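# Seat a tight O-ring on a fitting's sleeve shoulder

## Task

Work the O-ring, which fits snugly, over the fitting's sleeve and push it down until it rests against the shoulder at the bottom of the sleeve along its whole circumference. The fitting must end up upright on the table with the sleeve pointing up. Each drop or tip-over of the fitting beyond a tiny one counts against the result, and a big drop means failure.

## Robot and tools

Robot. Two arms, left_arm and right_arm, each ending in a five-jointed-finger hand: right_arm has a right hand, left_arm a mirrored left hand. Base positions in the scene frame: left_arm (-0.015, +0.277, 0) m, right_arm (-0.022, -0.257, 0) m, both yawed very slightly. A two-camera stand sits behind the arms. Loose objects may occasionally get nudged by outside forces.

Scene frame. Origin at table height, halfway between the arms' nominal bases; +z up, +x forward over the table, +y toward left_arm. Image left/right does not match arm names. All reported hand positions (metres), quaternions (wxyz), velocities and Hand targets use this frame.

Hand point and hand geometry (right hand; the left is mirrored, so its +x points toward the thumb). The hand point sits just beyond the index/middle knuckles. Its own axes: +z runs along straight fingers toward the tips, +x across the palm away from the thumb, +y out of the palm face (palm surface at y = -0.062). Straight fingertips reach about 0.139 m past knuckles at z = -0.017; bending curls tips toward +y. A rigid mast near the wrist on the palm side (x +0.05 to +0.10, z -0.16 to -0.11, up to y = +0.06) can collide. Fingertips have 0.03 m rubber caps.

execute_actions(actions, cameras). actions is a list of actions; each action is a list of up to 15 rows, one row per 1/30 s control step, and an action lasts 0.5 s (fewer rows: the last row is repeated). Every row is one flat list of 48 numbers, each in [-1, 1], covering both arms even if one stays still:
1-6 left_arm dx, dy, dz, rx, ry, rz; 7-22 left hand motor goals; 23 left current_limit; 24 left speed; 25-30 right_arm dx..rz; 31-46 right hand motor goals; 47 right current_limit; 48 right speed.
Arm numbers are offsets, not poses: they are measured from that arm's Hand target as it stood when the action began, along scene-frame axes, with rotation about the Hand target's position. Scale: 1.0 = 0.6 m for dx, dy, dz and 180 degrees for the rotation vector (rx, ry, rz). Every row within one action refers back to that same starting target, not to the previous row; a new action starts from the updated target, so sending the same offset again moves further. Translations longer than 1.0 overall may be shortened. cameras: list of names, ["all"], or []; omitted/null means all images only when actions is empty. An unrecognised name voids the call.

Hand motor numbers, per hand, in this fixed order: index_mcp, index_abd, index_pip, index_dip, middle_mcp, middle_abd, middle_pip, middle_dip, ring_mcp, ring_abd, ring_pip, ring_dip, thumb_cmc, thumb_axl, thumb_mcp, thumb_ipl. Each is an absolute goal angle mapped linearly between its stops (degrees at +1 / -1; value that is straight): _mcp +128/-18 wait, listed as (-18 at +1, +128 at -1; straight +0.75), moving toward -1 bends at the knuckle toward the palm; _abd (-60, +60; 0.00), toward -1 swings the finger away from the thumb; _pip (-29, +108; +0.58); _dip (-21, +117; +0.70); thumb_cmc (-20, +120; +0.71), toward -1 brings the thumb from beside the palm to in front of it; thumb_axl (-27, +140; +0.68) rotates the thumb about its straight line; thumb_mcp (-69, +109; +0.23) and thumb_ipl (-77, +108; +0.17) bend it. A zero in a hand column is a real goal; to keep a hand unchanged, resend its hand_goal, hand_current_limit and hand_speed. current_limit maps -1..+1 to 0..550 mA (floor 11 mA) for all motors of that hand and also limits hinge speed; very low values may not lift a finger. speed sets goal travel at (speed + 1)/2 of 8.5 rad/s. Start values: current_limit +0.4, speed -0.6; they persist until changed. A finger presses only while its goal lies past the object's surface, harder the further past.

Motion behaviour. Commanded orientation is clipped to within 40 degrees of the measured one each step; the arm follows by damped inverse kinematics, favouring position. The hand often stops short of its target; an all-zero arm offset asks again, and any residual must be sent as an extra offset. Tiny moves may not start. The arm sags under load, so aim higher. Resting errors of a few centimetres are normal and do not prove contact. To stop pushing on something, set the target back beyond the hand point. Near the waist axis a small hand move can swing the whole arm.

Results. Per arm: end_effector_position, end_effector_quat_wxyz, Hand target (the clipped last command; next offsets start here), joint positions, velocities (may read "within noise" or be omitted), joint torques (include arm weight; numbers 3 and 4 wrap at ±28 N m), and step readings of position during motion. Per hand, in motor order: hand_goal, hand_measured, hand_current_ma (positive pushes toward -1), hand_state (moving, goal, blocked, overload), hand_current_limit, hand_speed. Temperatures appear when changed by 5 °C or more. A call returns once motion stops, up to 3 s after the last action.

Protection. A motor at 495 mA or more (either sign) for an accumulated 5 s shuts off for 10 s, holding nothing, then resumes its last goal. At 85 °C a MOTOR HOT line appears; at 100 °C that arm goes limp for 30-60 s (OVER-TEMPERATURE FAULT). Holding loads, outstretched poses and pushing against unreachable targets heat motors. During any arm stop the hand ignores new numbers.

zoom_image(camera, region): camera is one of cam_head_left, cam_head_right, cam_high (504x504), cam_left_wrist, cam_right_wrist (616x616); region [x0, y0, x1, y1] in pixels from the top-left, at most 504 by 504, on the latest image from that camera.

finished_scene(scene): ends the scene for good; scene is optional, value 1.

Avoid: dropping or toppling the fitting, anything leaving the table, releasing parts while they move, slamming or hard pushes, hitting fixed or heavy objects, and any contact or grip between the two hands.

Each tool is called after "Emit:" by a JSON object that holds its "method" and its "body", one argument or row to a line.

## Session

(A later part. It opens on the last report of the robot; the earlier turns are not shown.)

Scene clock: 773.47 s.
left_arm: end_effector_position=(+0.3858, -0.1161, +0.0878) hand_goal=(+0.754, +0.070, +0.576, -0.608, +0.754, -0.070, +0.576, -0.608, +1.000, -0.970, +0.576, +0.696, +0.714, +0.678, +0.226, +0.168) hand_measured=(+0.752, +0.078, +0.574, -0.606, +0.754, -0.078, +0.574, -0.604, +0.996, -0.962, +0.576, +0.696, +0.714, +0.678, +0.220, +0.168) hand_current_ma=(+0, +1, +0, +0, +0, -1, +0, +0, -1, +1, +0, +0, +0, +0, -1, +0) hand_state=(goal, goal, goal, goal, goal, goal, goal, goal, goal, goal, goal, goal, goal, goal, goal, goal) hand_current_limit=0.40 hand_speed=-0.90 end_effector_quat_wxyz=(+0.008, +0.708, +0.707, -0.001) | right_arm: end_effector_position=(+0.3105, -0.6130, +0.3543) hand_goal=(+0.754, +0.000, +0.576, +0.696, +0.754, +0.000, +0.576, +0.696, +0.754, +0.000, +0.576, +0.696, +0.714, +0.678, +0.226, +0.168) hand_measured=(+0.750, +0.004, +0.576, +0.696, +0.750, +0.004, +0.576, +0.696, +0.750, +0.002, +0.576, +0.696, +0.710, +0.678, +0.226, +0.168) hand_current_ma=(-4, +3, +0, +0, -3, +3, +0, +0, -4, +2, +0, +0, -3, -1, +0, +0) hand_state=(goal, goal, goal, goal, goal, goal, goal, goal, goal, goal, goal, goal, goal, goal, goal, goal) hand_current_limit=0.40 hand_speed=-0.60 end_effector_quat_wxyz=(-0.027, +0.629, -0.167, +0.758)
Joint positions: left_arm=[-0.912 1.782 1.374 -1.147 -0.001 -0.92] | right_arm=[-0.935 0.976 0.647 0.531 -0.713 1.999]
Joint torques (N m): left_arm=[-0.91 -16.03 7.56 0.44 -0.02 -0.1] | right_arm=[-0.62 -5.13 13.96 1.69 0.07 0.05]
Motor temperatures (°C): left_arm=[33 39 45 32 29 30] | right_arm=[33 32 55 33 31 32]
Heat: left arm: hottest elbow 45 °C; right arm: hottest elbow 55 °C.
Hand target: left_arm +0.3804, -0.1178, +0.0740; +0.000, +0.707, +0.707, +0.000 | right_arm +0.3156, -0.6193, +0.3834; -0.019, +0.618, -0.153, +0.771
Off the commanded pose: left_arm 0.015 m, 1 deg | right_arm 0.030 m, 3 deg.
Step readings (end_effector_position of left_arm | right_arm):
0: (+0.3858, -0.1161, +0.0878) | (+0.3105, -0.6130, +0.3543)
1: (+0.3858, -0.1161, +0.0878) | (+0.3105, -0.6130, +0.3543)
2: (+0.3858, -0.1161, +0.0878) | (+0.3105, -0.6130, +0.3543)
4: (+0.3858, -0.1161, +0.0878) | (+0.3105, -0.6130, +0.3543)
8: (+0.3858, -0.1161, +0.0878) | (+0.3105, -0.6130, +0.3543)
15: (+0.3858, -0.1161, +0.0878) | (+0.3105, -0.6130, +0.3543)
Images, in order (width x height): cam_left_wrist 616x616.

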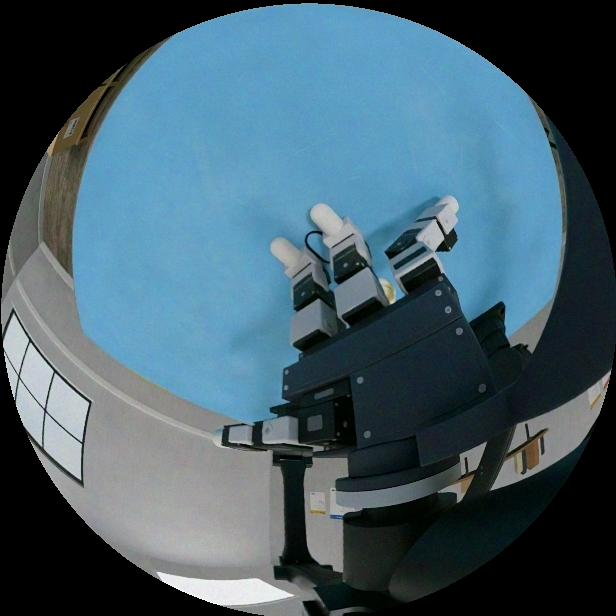

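Emit:
{"method": "execute_actions", "body": {
  "actions": [
    [[0.0,0.0,0,0,0,0,0.754,0.02,0.576,-0.609,0.754,-0.02,0.576,-0.609,1.0,-0.97,0.576,0.696,0.714,0.678,0.226,0.168,0.4,-0.9,0,0,0,0,0,0,0.754,0,0.576,0.696,0.754,0,0.576,0.696,0.754,0,0.576,0.696,0.714,0.678,0.226,0.168,0.4,-0.6]],
    [[0.0,0.0,0.03,0,0,0,0.754,0.02,0.576,-0.609,0.754,-0.02,0.576,-0.609,1.0,-0.97,0.576,0.696,0.714,0.678,0.226,0.168,0.4,-0.9,0,0,0,0,0,0,0.754,0,0.576,0.696,0.754,0,0.576,0.696,0.754,0,0.576,0.696,0.714,0.678,0.226,0.168,0.4,-0.6]],
    [[0.0,0.0,0.03,0,0,0,0.754,0.02,0.576,-0.609,0.754,-0.02,0.576,-0.609,1.0,-0.97,0.576,0.696,0.714,0.678,0.226,0.168,0.4,-0.9,0,0,0,0,0,0,0.754,0,0.576,0.696,0.754,0,0.576,0.696,0.754,0,0.576,0.696,0.714,0.678,0.226,0.168,0.4,-0.6]]
  ],
  "cameras": ["cam_left_wrist"]
}}

Emit:
{"method": "zoom_image", "body": {
  "camera": "cam_left_wrist",
  "region": [250, 190, 390, 300]
}}

Scene clock: 784.80 s.
left_arm: end_effector_position=(+0.3772, -0.1048, +0.0928) hand_goal=(+0.754, +0.020, +0.576, -0.608, +0.754, -0.020, +0.576, -0.608, +1.000, -0.970, +0.576, +0.696, +0.714, +0.678, +0.226, +0.168) hand_measured=(+0.752, +0.022, +0.574, -0.606, +0.754, -0.022, +0.574, -0.604, +0.996, -0.962, +0.576, +0.696, +0.714, +0.678, +0.220, +0.168) hand_current_ma=(+0, +0, +0, +0, +0, +0, +0, +0, -1, +1, +0, +0, +0, +0, -1, +0) hand_state=(goal, goal, goal, goal, goal, goal, goal, goal, goal, goal, goal, goal, goal, goal, goal, goal) hand_current_limit=0.40 hand_speed=-0.90 end_effector_quat_wxyz=(-0.015, +0.708, +0.707, +0.002) | right_arm: end_effector_position=(+0.3105, -0.6130, +0.3543) hand_goal=(+0.754, +0.000, +0.576, +0.696, +0.754, +0.000, +0.576, +0.696, +0.754, +0.000, +0.576, +0.696, +0.714, +0.678, +0.226, +0.168) hand_measured=(+0.750, +0.004, +0.576, +0.696, +0.750, +0.004, +0.576, +0.696, +0.750, +0.002, +0.576, +0.696, +0.710, +0.678, +0.226, +0.168) hand_current_ma=(-4, +3, +0, +0, -3, +3, +0, +0, -4, +2, +0, +0, -3, -1, +0, +0) hand_state=(goal, goal, goal, goal, goal, goal, goal, goal, goal, goal, goal, goal, goal, goal, goal, goal) hand_current_limit=0.40 hand_speed=-0.60 end_effector_quat_wxyz=(-0.027, +0.629, -0.167, +0.758)
Joint positions: left_arm=[-0.912 1.769 1.374 -1.206 -0.001 -0.92] | right_arm=[-0.935 0.976 0.647 0.531 -0.713 1.999]
Joint torques (N m): left_arm=[-0.85 -17.44 11.38 -0.59 0 -0.11] | right_arm=[-0.62 -5.07 13.97 1.69 0.07 0.06]
Motor temperatures (°C): left_arm=[33 39 45 32 29 30] | right_arm=[33 32 55 33 31 32]
Heat: left arm: hottest elbow 45 °C; right arm: hottest elbow 55 °C.
Hand target: left_arm +0.3804, -0.1178, +0.1100; +0.000, +0.707, +0.707, +0.000 | right_arm +0.3156, -0.6193, +0.3834; -0.019, +0.618, -0.153, +0.771
Off the commanded pose: left_arm 0.022 m, 2 deg | right_arm 0.030 m, 3 deg.
Step readings (end_effector_position of left_arm | right_arm):
0: (+0.3858, -0.1161, +0.0878) | (+0.3105, -0.6130, +0.3543)
1: (+0.3858, -0.1161, +0.0878) | (+0.3105, -0.6130, +0.3543)
2: (+0.3858, -0.1161, +0.0878) | (+0.3105, -0.6130, +0.3543)
4: (+0.3858, -0.1161, +0.0878) | (+0.3105, -0.6130, +0.3543)
8: (+0.3858, -0.1161, +0.0878) | (+0.3105, -0.6130, +0.3543)
15: (+0.3858, -0.1161, +0.0878) | (+0.3105, -0.6130, +0.3543)
16: (+0.3858, -0.1161, +0.0878) | (+0.3105, -0.6130, +0.3543)
17: (+0.3858, -0.1161, +0.0878) | (+0.3105, -0.6130, +0.3543)
19: (+0.3857, -0.1160, +0.0878) | (+0.3105, -0.6130, +0.3543)
23: (+0.3842, -0.1141, +0.0874) | (+0.3105, -0.6130, +0.3543)
30: (+0.3834, -0.1130, +0.0872) | (+0.3105, -0.6130, +0.3543)
31: (+0.3833, -0.1129, +0.0872) | (+0.3105, -0.6130, +0.3543)
32: (+0.3828, -0.1122, +0.0871) | (+0.3105, -0.6130, +0.3543)
34: (+0.3809, -0.1097, +0.0871) | (+0.3105, -0.6130, +0.3543)
38: (+0.3781, -0.1060, +0.0888) | (+0.3105, -0.6130, +0.3543)
45: (+0.3772, -0.1049, +0.0926) | (+0.3105, -0.6130, +0.3543)
Images, in order (width x height): cam_left_wrist 616x616.

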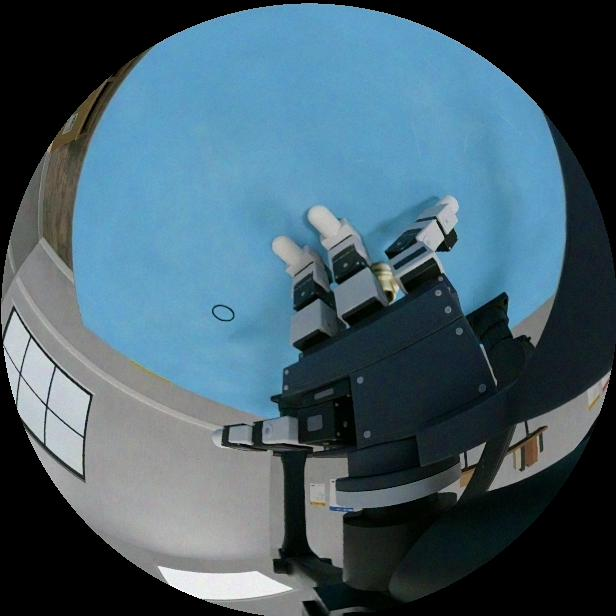

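Scaled by 3.600 from the camera's 616x616 image, which has a finer 880x880 frame.

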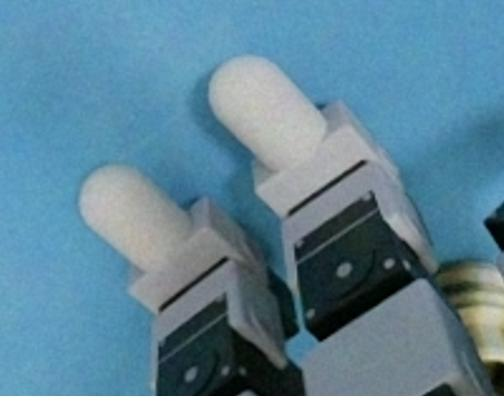

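Emit:
{"method": "execute_actions", "body": {
  "actions": [
    [[0.0,0.1,0.07,0,0,0,0.754,0.13,0.576,-0.609,0.754,-0.13,0.576,-0.609,1.0,-0.97,0.576,0.696,0.714,0.678,0.226,0.168,0.4,-0.8,0,0,0,0,0,0,0.754,0,0.576,0.696,0.754,0,0.576,0.696,0.754,0,0.576,0.696,0.714,0.678,0.226,0.168,0.4,-0.6]],
    [[0.031,0.25,0.03,0,0,0,0.754,0.13,0.576,-0.609,0.754,-0.13,0.576,-0.609,1.0,-0.97,0.576,0.696,0.714,0.678,0.226,0.168,0.4,-0.8,0,0,0,0,0,0,0.754,0,0.576,0.696,0.754,0,0.576,0.696,0.754,0,0.576,0.696,0.714,0.678,0.226,0.168,0.4,-0.6]],
    [[0.0,0.0,-0.06,0,0,0,0.754,0.13,0.576,-0.609,0.754,-0.13,0.576,-0.609,1.0,-0.97,0.576,0.696,0.714,0.678,0.226,0.168,0.4,-0.8,0,0,0,0,0,0,0.754,0,0.576,0.696,0.754,0,0.576,0.696,0.754,0,0.576,0.696,0.714,0.678,0.226,0.168,0.4,-0.6]]
  ],
  "cameras": ["cam_left_wrist"]
}}

Emit:
{"method": "zoom_image", "body": {
  "camera": "cam_left_wrist",
  "region": [240, 180, 400, 300]
}}

Scene clock: 824.23 s.
left_arm: end_effector_position=(+0.4001, +0.0931, +0.1454) hand_goal=(+0.754, +0.130, +0.576, -0.608, +0.754, -0.130, +0.576, -0.608, +1.000, -0.970, +0.576, +0.696, +0.714, +0.678, +0.226, +0.168) hand_measured=(+0.752, +0.128, +0.574, -0.606, +0.754, -0.128, +0.574, -0.604, +0.996, -0.964, +0.576, +0.696, +0.714, +0.678, +0.220, +0.168) hand_current_ma=(+0, +0, +0, +0, +0, +0, +0, +0, +0, +1, +0, +0, +0, +0, -1, +0) hand_state=(goal, goal, goal, goal, goal, goal, goal, goal, goal, goal, goal, goal, goal, goal, goal, goal) hand_current_limit=0.40 hand_speed=-0.80 end_effector_quat_wxyz=(+0.007, +0.703, +0.711, +0.002) | right_arm: end_effector_position=(+0.3105, -0.6130, +0.3543) hand_goal=(+0.754, +0.000, +0.576, +0.696, +0.754, +0.000, +0.576, +0.696, +0.754, +0.000, +0.576, +0.696, +0.714, +0.678, +0.226, +0.168) hand_measured=(+0.750, +0.004, +0.576, +0.696, +0.750, +0.004, +0.576, +0.696, +0.750, +0.002, +0.576, +0.696, +0.710, +0.678, +0.226, +0.168) hand_current_ma=(-4, +3, +0, +0, -3, +3, +0, +0, -4, +2, +0, +0, -3, -1, +0, +0) hand_state=(goal, goal, goal, goal, goal, goal, goal, goal, goal, goal, goal, goal, goal, goal, goal, goal) hand_current_limit=0.40 hand_speed=-0.60 end_effector_quat_wxyz=(-0.027, +0.629, -0.167, +0.758)
Joint positions: left_arm=[-0.552 1.402 1.073 -1.228 -0.002 -0.573] | right_arm=[-0.935 0.976 0.647 0.531 -0.713 1.999]
Joint torques (N m): left_arm=[0.15 -9.76 7.76 0.51 0.06 0.16] | right_arm=[-0.62 -5.07 13.97 1.7 0.07 0.05]
Motor temperatures (°C): left_arm=[33 38 47 32 29 30] | right_arm=[33 32 56 33 31 32]
Heat: left arm: hottest elbow 47 °C; right arm: hottest elbow 56 °C.
Hand target: left_arm +0.3990, +0.0923, +0.1341; +0.000, +0.707, +0.707, +0.000 | right_arm +0.3156, -0.6193, +0.3834; -0.019, +0.618, -0.153, +0.771
Off the commanded pose: left_arm 0.011 m, 1 deg | right_arm 0.030 m, 3 deg.
Step readings (end_effector_position of left_arm | right_arm):
0: (+0.3772, -0.1048, +0.0928) | (+0.3105, -0.6130, +0.3543)
1: (+0.3771, -0.1047, +0.0929) | (+0.3105, -0.6130, +0.3543)
2: (+0.3768, -0.1037, +0.0948) | (+0.3105, -0.6130, +0.3543)
4: (+0.3762, -0.0983, +0.1026) | (+0.3105, -0.6130, +0.3543)
8: (+0.3783, -0.0790, +0.1353) | (+0.3105, -0.6130, +0.3543)
15: (+0.3857, -0.0633, +0.1723) | (+0.3105, -0.6130, +0.3543)
16: (+0.3856, -0.0627, +0.1716) | (+0.3105, -0.6130, +0.3543)
17: (+0.3854, -0.0576, +0.1679) | (+0.3105, -0.6130, +0.3543)
19: (+0.3817, -0.0333, +0.1588) | (+0.3105, -0.6130, +0.3543)
23: (+0.3862, +0.0528, +0.1526) | (+0.3105, -0.6130, +0.3543)
30: (+0.4038, +0.0963, +0.1803) | (+0.3105, -0.6130, +0.3543)
31: (+0.4036, +0.0949, +0.1806) | (+0.3105, -0.6130, +0.3543)
32: (+0.4036, +0.0941, +0.1797) | (+0.3105, -0.6130, +0.3543)
34: (+0.4035, +0.0930, +0.1736) | (+0.3105, -0.6130, +0.3543)
38: (+0.3981, +0.0952, +0.1547) | (+0.3105, -0.6130, +0.3543)
45: (+0.3997, +0.0935, +0.1453) | (+0.3105, -0.6130, +0.3543)
Images, in order (width x height): cam_left_wrist 616x616.

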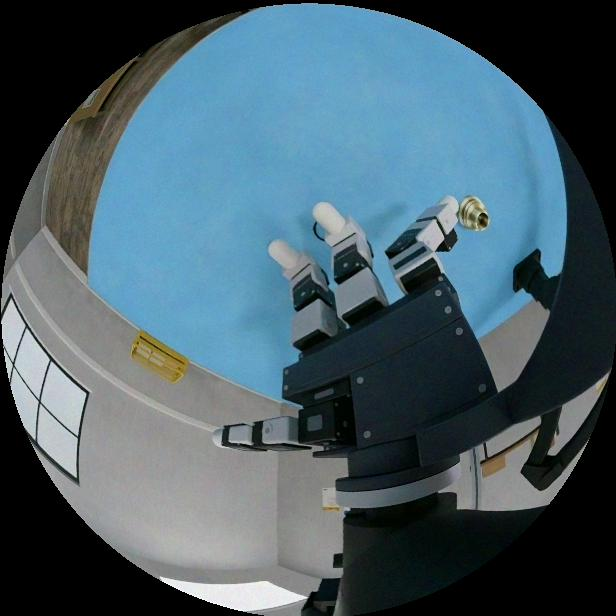

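Scaled by 3.150 from the camera's 616x616 image, which has a finer 880x880 frame.

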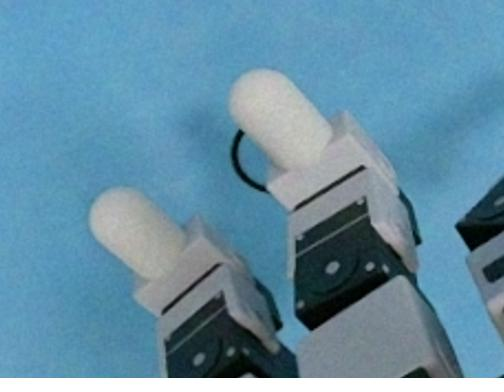

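Emit:
{"method": "execute_actions", "body": {
  "actions": [
    [[0.0,-0.012,-0.07,0,0,0,0.754,0.2,0.576,-0.609,0.754,-0.2,0.576,-0.609,1.0,-0.97,0.576,0.696,0.714,0.678,0.226,0.168,0.4,-0.8,0,0,0,0,0,0,0.754,0,0.576,0.696,0.754,0,0.576,0.696,0.754,0,0.576,0.696,0.714,0.678,0.226,0.168,0.4,-0.6]]
  ],
  "cameras": ["cam_left_wrist"]
}}

Emit:
{"method": "zoom_image", "body": {
  "camera": "cam_left_wrist",
  "region": [250, 190, 390, 300]
}}

Scene clock: 835.67 s.
left_arm: end_effector_position=(+0.4023, +0.0884, +0.1010) hand_goal=(+0.754, +0.200, +0.576, -0.608, +0.754, -0.200, +0.576, -0.608, +1.000, -0.970, +0.576, +0.696, +0.714, +0.678, +0.226, +0.168) hand_measured=(+0.752, +0.196, +0.574, -0.606, +0.754, -0.196, +0.574, -0.604, +0.996, -0.964, +0.576, +0.696, +0.714, +0.678, +0.220, +0.168) hand_current_ma=(+0, +0, +0, +0, +0, +0, +0, +0, +0, +1, +0, +0, +0, +0, -1, +0) hand_state=(goal, goal, goal, goal, goal, goal, goal, goal, goal, goal, goal, goal, goal, goal, goal, goal) hand_current_limit=0.40 hand_speed=-0.80 end_effector_quat_wxyz=(+0.004, +0.705, +0.709, +0.002) | right_arm: end_effector_position=(+0.3105, -0.6130, +0.3543) hand_goal=(+0.754, +0.000, +0.576, +0.696, +0.754, +0.000, +0.576, +0.696, +0.754, +0.000, +0.576, +0.696, +0.714, +0.678, +0.226, +0.168) hand_measured=(+0.750, +0.004, +0.576, +0.696, +0.750, +0.004, +0.576, +0.696, +0.750, +0.002, +0.576, +0.696, +0.710, +0.678, +0.226, +0.168) hand_current_ma=(-4, +3, +0, +0, -3, +3, +0, +0, -4, +2, +0, +0, -3, -1, +0, +0) hand_state=(goal, goal, goal, goal, goal, goal, goal, goal, goal, goal, goal, goal, goal, goal, goal, goal) hand_current_limit=0.40 hand_speed=-0.60 end_effector_quat_wxyz=(-0.027, +0.629, -0.167, +0.758)
Joint positions: left_arm=[-0.558 1.462 1.011 -1.111 -0.002 -0.573] | right_arm=[-0.935 0.976 0.647 0.531 -0.713 1.999]
Joint torques (N m): left_arm=[-0.62 -11.11 7.47 0.46 0.05 -0.02] | right_arm=[-0.62 -5.07 13.96 1.7 0.07 0.06]
Motor temperatures (°C): left_arm=[33 39 47 32 29 30] | right_arm=[33 32 56 33 31 32]
Heat: left arm: hottest elbow 47 °C; right arm: hottest elbow 56 °C.
Hand target: left_arm +0.3990, +0.0851, +0.0920; +0.000, +0.707, +0.707, +0.000 | right_arm +0.3156, -0.6193, +0.3834; -0.019, +0.618, -0.153, +0.771
Off the commanded pose: left_arm 0.010 m, 1 deg | right_arm 0.030 m, 3 deg.
Step readings (end_effector_position of left_arm | right_arm):
0: (+0.4001, +0.0930, +0.1454) | (+0.3105, -0.6130, +0.3543)
1: (+0.4003, +0.0929, +0.1455) | (+0.3105, -0.6130, +0.3543)
2: (+0.4009, +0.0925, +0.1440) | (+0.3105, -0.6130, +0.3543)
4: (+0.4032, +0.0905, +0.1393) | (+0.3105, -0.6130, +0.3543)
8: (+0.4019, +0.0899, +0.1176) | (+0.3105, -0.6130, +0.3543)
15: (+0.4016, +0.0889, +0.1008) | (+0.3105, -0.6130, +0.3543)
Images, in order (width x height): cam_left_wrist 616x616.

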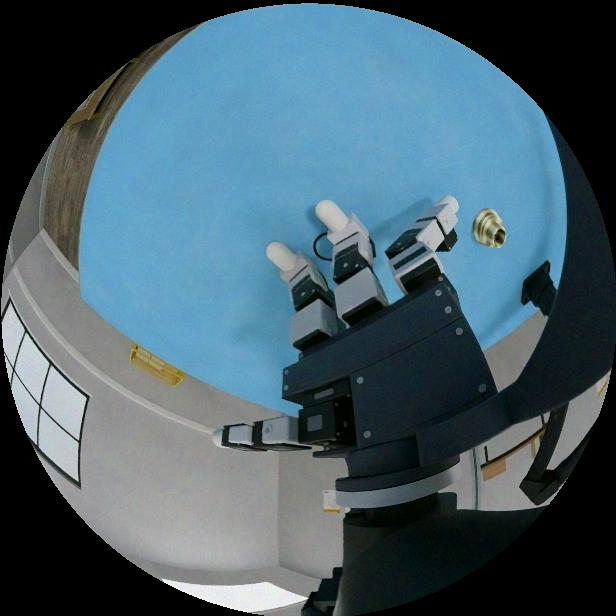

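Scaled by 3.600 from the camera's 616x616 image, which has a finer 880x880 frame.

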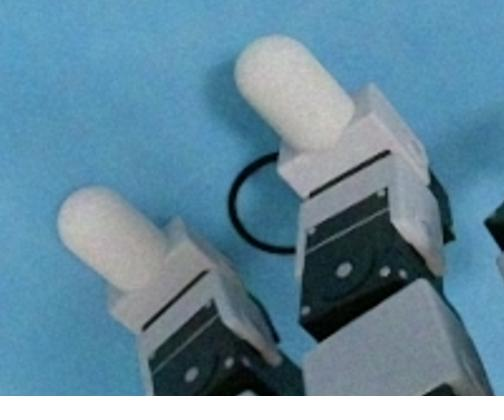

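Emit:
{"method": "execute_actions", "body": {
  "actions": [
    [[0.0,-0.009,-0.022,0,0,0,0.754,0.2,0.576,-0.609,0.754,-0.2,0.576,-0.609,1.0,-0.97,0.576,0.696,0.714,0.678,0.226,0.168,0.4,-0.8,0,0,0,0,0,0,0.754,0,0.576,0.696,0.754,0,0.576,0.696,0.754,0,0.576,0.696,0.714,0.678,0.226,0.168,0.4,-0.6]]
  ],
  "cameras": ["cam_left_wrist"]
}}

Emit:
{"method": "zoom_image", "body": {
  "camera": "cam_left_wrist",
  "region": [250, 190, 390, 300]
}}

Scene clock: 843.63 s.
left_arm: end_effector_position=(+0.4045, +0.0805, +0.0934) hand_goal=(+0.754, +0.200, +0.576, -0.608, +0.754, -0.200, +0.576, -0.608, +1.000, -0.970, +0.576, +0.696, +0.714, +0.678, +0.226, +0.168) hand_measured=(+0.752, +0.196, +0.574, -0.606, +0.754, -0.196, +0.574, -0.604, +0.996, -0.964, +0.576, +0.696, +0.714, +0.678, +0.220, +0.168) hand_current_ma=(+0, +0, +0, +0, +0, +0, +0, +0, +0, +1, +0, +0, +0, +0, -1, +0) hand_state=(goal, goal, goal, goal, goal, goal, goal, goal, goal, goal, goal, goal, goal, goal, goal, goal) hand_current_limit=0.40 hand_speed=-0.80 end_effector_quat_wxyz=(+0.010, +0.708, +0.706, +0.003) | right_arm: end_effector_position=(+0.3105, -0.6130, +0.3543) hand_goal=(+0.754, +0.000, +0.576, +0.696, +0.754, +0.000, +0.576, +0.696, +0.754, +0.000, +0.576, +0.696, +0.714, +0.678, +0.226, +0.168) hand_measured=(+0.750, +0.004, +0.576, +0.696, +0.750, +0.004, +0.576, +0.696, +0.750, +0.002, +0.576, +0.696, +0.710, +0.678, +0.226, +0.168) hand_current_ma=(-4, +3, +0, +0, -3, +3, +0, +0, -4, +2, +0, +0, -3, -1, +0, +0) hand_state=(goal, goal, goal, goal, goal, goal, goal, goal, goal, goal, goal, goal, goal, goal, goal, goal) hand_current_limit=0.40 hand_speed=-0.60 end_effector_quat_wxyz=(-0.027, +0.629, -0.167, +0.758)
Joint positions: left_arm=[-0.571 1.478 1.005 -1.076 -0.002 -0.578] | right_arm=[-0.935 0.976 0.647 0.531 -0.713 1.999]
Joint torques (N m): left_arm=[-1.03 -10.23 7.04 0.57 0.02 -0.07] | right_arm=[-0.67 -5.07 13.97 1.7 0.07 0.06]
Motor temperatures (°C): left_arm=[33 38 47 32 29 30] | right_arm=[33 32 56 33 31 32]
Heat: left arm: hottest elbow 47 °C; right arm: hottest elbow 56 °C.
Hand target: left_arm +0.3991, +0.0797, +0.0788; +0.000, +0.707, +0.707, +0.000 | right_arm +0.3156, -0.6193, +0.3834; -0.019, +0.618, -0.153, +0.771
Off the commanded pose: left_arm 0.016 m, 1 deg | right_arm 0.030 m, 3 deg.
Step readings (end_effector_position of left_arm | right_arm):
0: (+0.4023, +0.0884, +0.1010) | (+0.3105, -0.6130, +0.3543)
1: (+0.4024, +0.0883, +0.1010) | (+0.3105, -0.6130, +0.3543)
2: (+0.4029, +0.0878, +0.1012) | (+0.3105, -0.6130, +0.3543)
4: (+0.4046, +0.0855, +0.1012) | (+0.3105, -0.6130, +0.3543)
8: (+0.4064, +0.0805, +0.0991) | (+0.3105, -0.6130, +0.3543)
15: (+0.4045, +0.0804, +0.0936) | (+0.3105, -0.6130, +0.3543)
Images, in order (width x height): cam_left_wrist 616x616.

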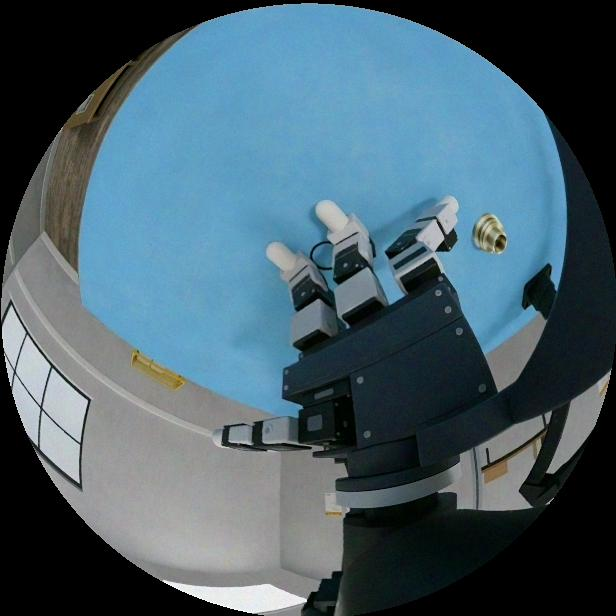

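Scaled by 3.600 from the camera's 616x616 image, which has a finer 880x880 frame.

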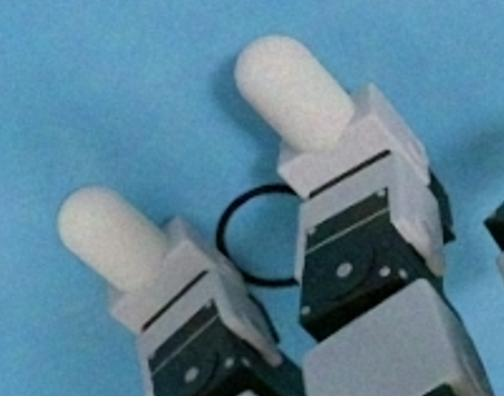

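Emit:
{"method": "execute_actions", "body": {
  "actions": [
    [[-0.004,0.004,-0.018,0,0,0,0.754,0.2,0.576,-0.609,0.754,-0.2,0.576,-0.609,1.0,-0.97,0.576,0.696,0.714,0.678,0.226,0.168,0.4,-0.8,0,0,0,0,0,0,0.754,0,0.576,0.696,0.754,0,0.576,0.696,0.754,0,0.576,0.696,0.714,0.678,0.226,0.168,0.4,-0.6]]
  ],
  "cameras": ["cam_left_wrist"]
}}

Emit:
{"method": "zoom_image", "body": {
  "camera": "cam_left_wrist",
  "region": [250, 190, 390, 300]
}}

Scene clock: 858.03 s.
left_arm: end_effector_position=(+0.4045, +0.0808, +0.0883) hand_goal=(+0.754, +0.200, +0.576, -0.608, +0.754, -0.200, +0.576, -0.608, +1.000, -0.970, +0.576, +0.696, +0.714, +0.678, +0.226, +0.168) hand_measured=(+0.758, +0.196, +0.578, -0.606, +0.754, -0.196, +0.574, -0.604, +0.996, -0.964, +0.576, +0.696, +0.714, +0.678, +0.220, +0.168) hand_current_ma=(+0, +0, +0, +0, +0, +0, +0, +0, +0, +1, +0, +0, +0, +0, -1, +0) hand_state=(goal, goal, goal, goal, goal, goal, goal, goal, goal, goal, goal, goal, goal, goal, goal, goal) hand_current_limit=0.40 hand_speed=-0.80 end_effector_quat_wxyz=(+0.015, +0.708, +0.706, +0.005) | right_arm: end_effector_position=(+0.3105, -0.6130, +0.3543) hand_goal=(+0.754, +0.000, +0.576, +0.696, +0.754, +0.000, +0.576, +0.696, +0.754, +0.000, +0.576, +0.696, +0.714, +0.678, +0.226, +0.168) hand_measured=(+0.750, +0.004, +0.576, +0.696, +0.750, +0.004, +0.576, +0.696, +0.750, +0.002, +0.576, +0.696, +0.710, +0.678, +0.226, +0.168) hand_current_ma=(-4, +3, +0, +0, -3, +3, +0, +0, -4, +2, +0, +0, -3, -1, +0, +0) hand_state=(goal, goal, goal, goal, goal, goal, goal, goal, goal, goal, goal, goal, goal, goal, goal, goal) hand_current_limit=0.40 hand_speed=-0.60 end_effector_quat_wxyz=(-0.027, +0.629, -0.167, +0.758)
Joint positions: left_arm=[-0.571 1.48 0.989 -1.049 -0.003 -0.578] | right_arm=[-0.935 0.976 0.647 0.531 -0.713 1.999]
Joint torques (N m): left_arm=[-0.5 -9.29 6.32 0.75 0.08 -0.08] | right_arm=[-0.67 -5.01 13.97 1.7 0.07 0.06]
Motor temperatures (°C): left_arm=[33 38 46 32 29 30] | right_arm=[33 32 56 33 31 32]
Heat: left arm: hottest elbow 46 °C; right arm: hottest elbow 56 °C.
Hand target: left_arm +0.3967, +0.0821, +0.0680; +0.000, +0.707, +0.707, +0.000 | right_arm +0.3156, -0.6193, +0.3834; -0.019, +0.618, -0.153, +0.771
Off the commanded pose: left_arm 0.022 m, 2 deg | right_arm 0.030 m, 3 deg.
Step readings (end_effector_position of left_arm | right_arm):
0: (+0.4045, +0.0805, +0.0934) | (+0.3105, -0.6130, +0.3543)
1: (+0.4045, +0.0805, +0.0934) | (+0.3105, -0.6130, +0.3543)
2: (+0.4046, +0.0805, +0.0930) | (+0.3105, -0.6130, +0.3543)
4: (+0.4050, +0.0802, +0.0915) | (+0.3105, -0.6130, +0.3543)
8: (+0.4040, +0.0810, +0.0881) | (+0.3105, -0.6130, +0.3543)
15: (+0.4045, +0.0808, +0.0883) | (+0.3105, -0.6130, +0.3543)
Images, in order (width x height): cam_left_wrist 616x616.

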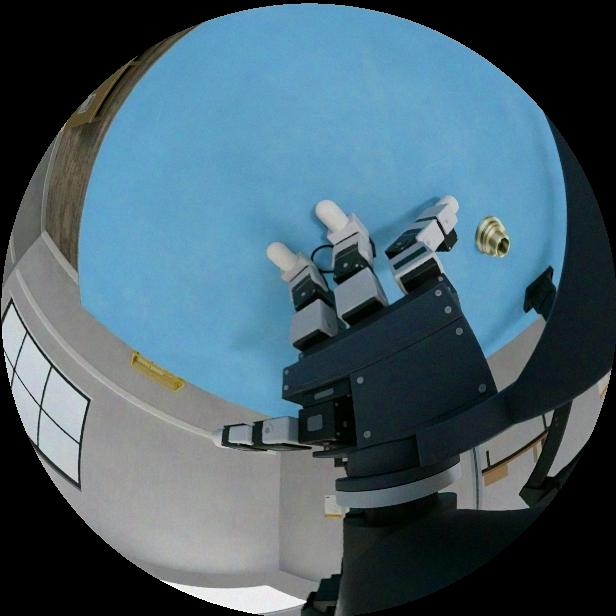

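Scaled by 3.600 from the camera's 616x616 image, which has a finer 880x880 frame.

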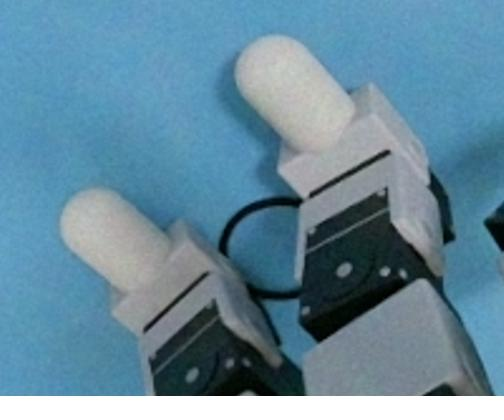

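Emit:
{"method": "execute_actions", "body": {
  "actions": [
    [[0.0,0.0,0.038,0,0,0,0.754,0.14,0.576,-0.6,0.754,-0.14,0.576,-0.6,1.0,-0.97,0.576,0.696,0.714,0.678,0.226,0.168,0.4,-0.8,0,0,0,0,0,0,0.754,0,0.576,0.696,0.754,0,0.576,0.696,0.754,0,0.576,0.696,0.714,0.678,0.226,0.168,0.4,-0.6]]
  ],
  "cameras": ["cam_left_wrist"]
}}

Emit:
{"method": "zoom_image", "body": {
  "camera": "cam_left_wrist",
  "region": [250, 190, 390, 300]
}}

Scene clock: 870.07 s.
left_arm: end_effector_position=(+0.3989, +0.0847, +0.0868) hand_goal=(+0.754, +0.140, +0.576, -0.600, +0.754, -0.140, +0.576, -0.600, +1.000, -0.970, +0.576, +0.696, +0.714, +0.678, +0.226, +0.168) hand_measured=(+0.746, +0.140, +0.574, -0.602, +0.754, -0.142, +0.574, -0.602, +0.996, -0.964, +0.576, +0.696, +0.714, +0.678, +0.220, +0.168) hand_current_ma=(-2, +0, +0, +0, +0, +0, +0, +0, +0, +1, +0, +0, +0, +0, -1, +0) hand_state=(goal, goal, goal, goal, goal, goal, goal, goal, goal, goal, goal, goal, goal, goal, goal, goal) hand_current_limit=0.40 hand_speed=-0.80 end_effector_quat_wxyz=(+0.001, +0.708, +0.706, +0.002) | right_arm: end_effector_position=(+0.3105, -0.6130, +0.3543) hand_goal=(+0.754, +0.000, +0.576, +0.696, +0.754, +0.000, +0.576, +0.696, +0.754, +0.000, +0.576, +0.696, +0.714, +0.678, +0.226, +0.168) hand_measured=(+0.750, +0.004, +0.576, +0.696, +0.750, +0.004, +0.576, +0.696, +0.750, +0.002, +0.576, +0.696, +0.710, +0.678, +0.226, +0.168) hand_current_ma=(-4, +3, +0, +0, -3, +3, +0, +0, -4, +2, +0, +0, -3, -1, +0, +0) hand_state=(goal, goal, goal, goal, goal, goal, goal, goal, goal, goal, goal, goal, goal, goal, goal, goal) hand_current_limit=0.40 hand_speed=-0.60 end_effector_quat_wxyz=(-0.027, +0.629, -0.167, +0.758)
Joint positions: left_arm=[-0.571 1.479 0.989 -1.076 -0.004 -0.578] | right_arm=[-0.935 0.976 0.647 0.531 -0.713 1.999]
Joint torques (N m): left_arm=[-0.79 -12.22 8.88 -0.76 0.11 -0.08] | right_arm=[-0.62 -5.07 13.97 1.69 0.07 0.05]
Motor temperatures (°C): left_arm=[33 38 45 32 29 30] | right_arm=[33 32 56 33 31 32]
Heat: left arm: hottest elbow 45 °C; right arm: hottest elbow 56 °C.
Hand target: left_arm +0.3967, +0.0821, +0.0909; +0.000, +0.707, +0.707, +0.000 | right_arm +0.3156, -0.6193, +0.3834; -0.019, +0.618, -0.153, +0.771
Off the commanded pose: left_arm 0.005 m, 0 deg | right_arm 0.030 m, 3 deg.
Step readings (end_effector_position of left_arm | right_arm):
0: (+0.4045, +0.0808, +0.0883) | (+0.3105, -0.6130, +0.3543)
1: (+0.4045, +0.0808, +0.0883) | (+0.3105, -0.6130, +0.3543)
2: (+0.4046, +0.0809, +0.0884) | (+0.3105, -0.6130, +0.3543)
4: (+0.4035, +0.0819, +0.0881) | (+0.3105, -0.6130, +0.3543)
8: (+0.4008, +0.0837, +0.0872) | (+0.3105, -0.6130, +0.3543)
15: (+0.3990, +0.0846, +0.0868) | (+0.3105, -0.6130, +0.3543)
Images, in order (width x height): cam_left_wrist 616x616.

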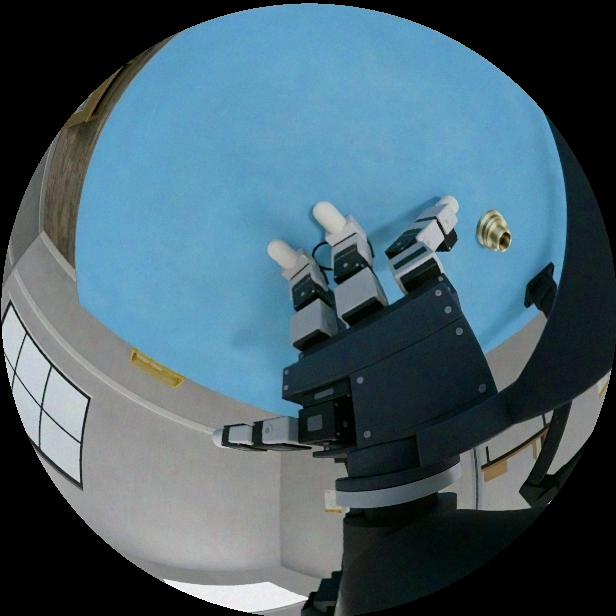

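Scaled by 3.600 from the camera's 616x616 image, which has a finer 880x880 frame.

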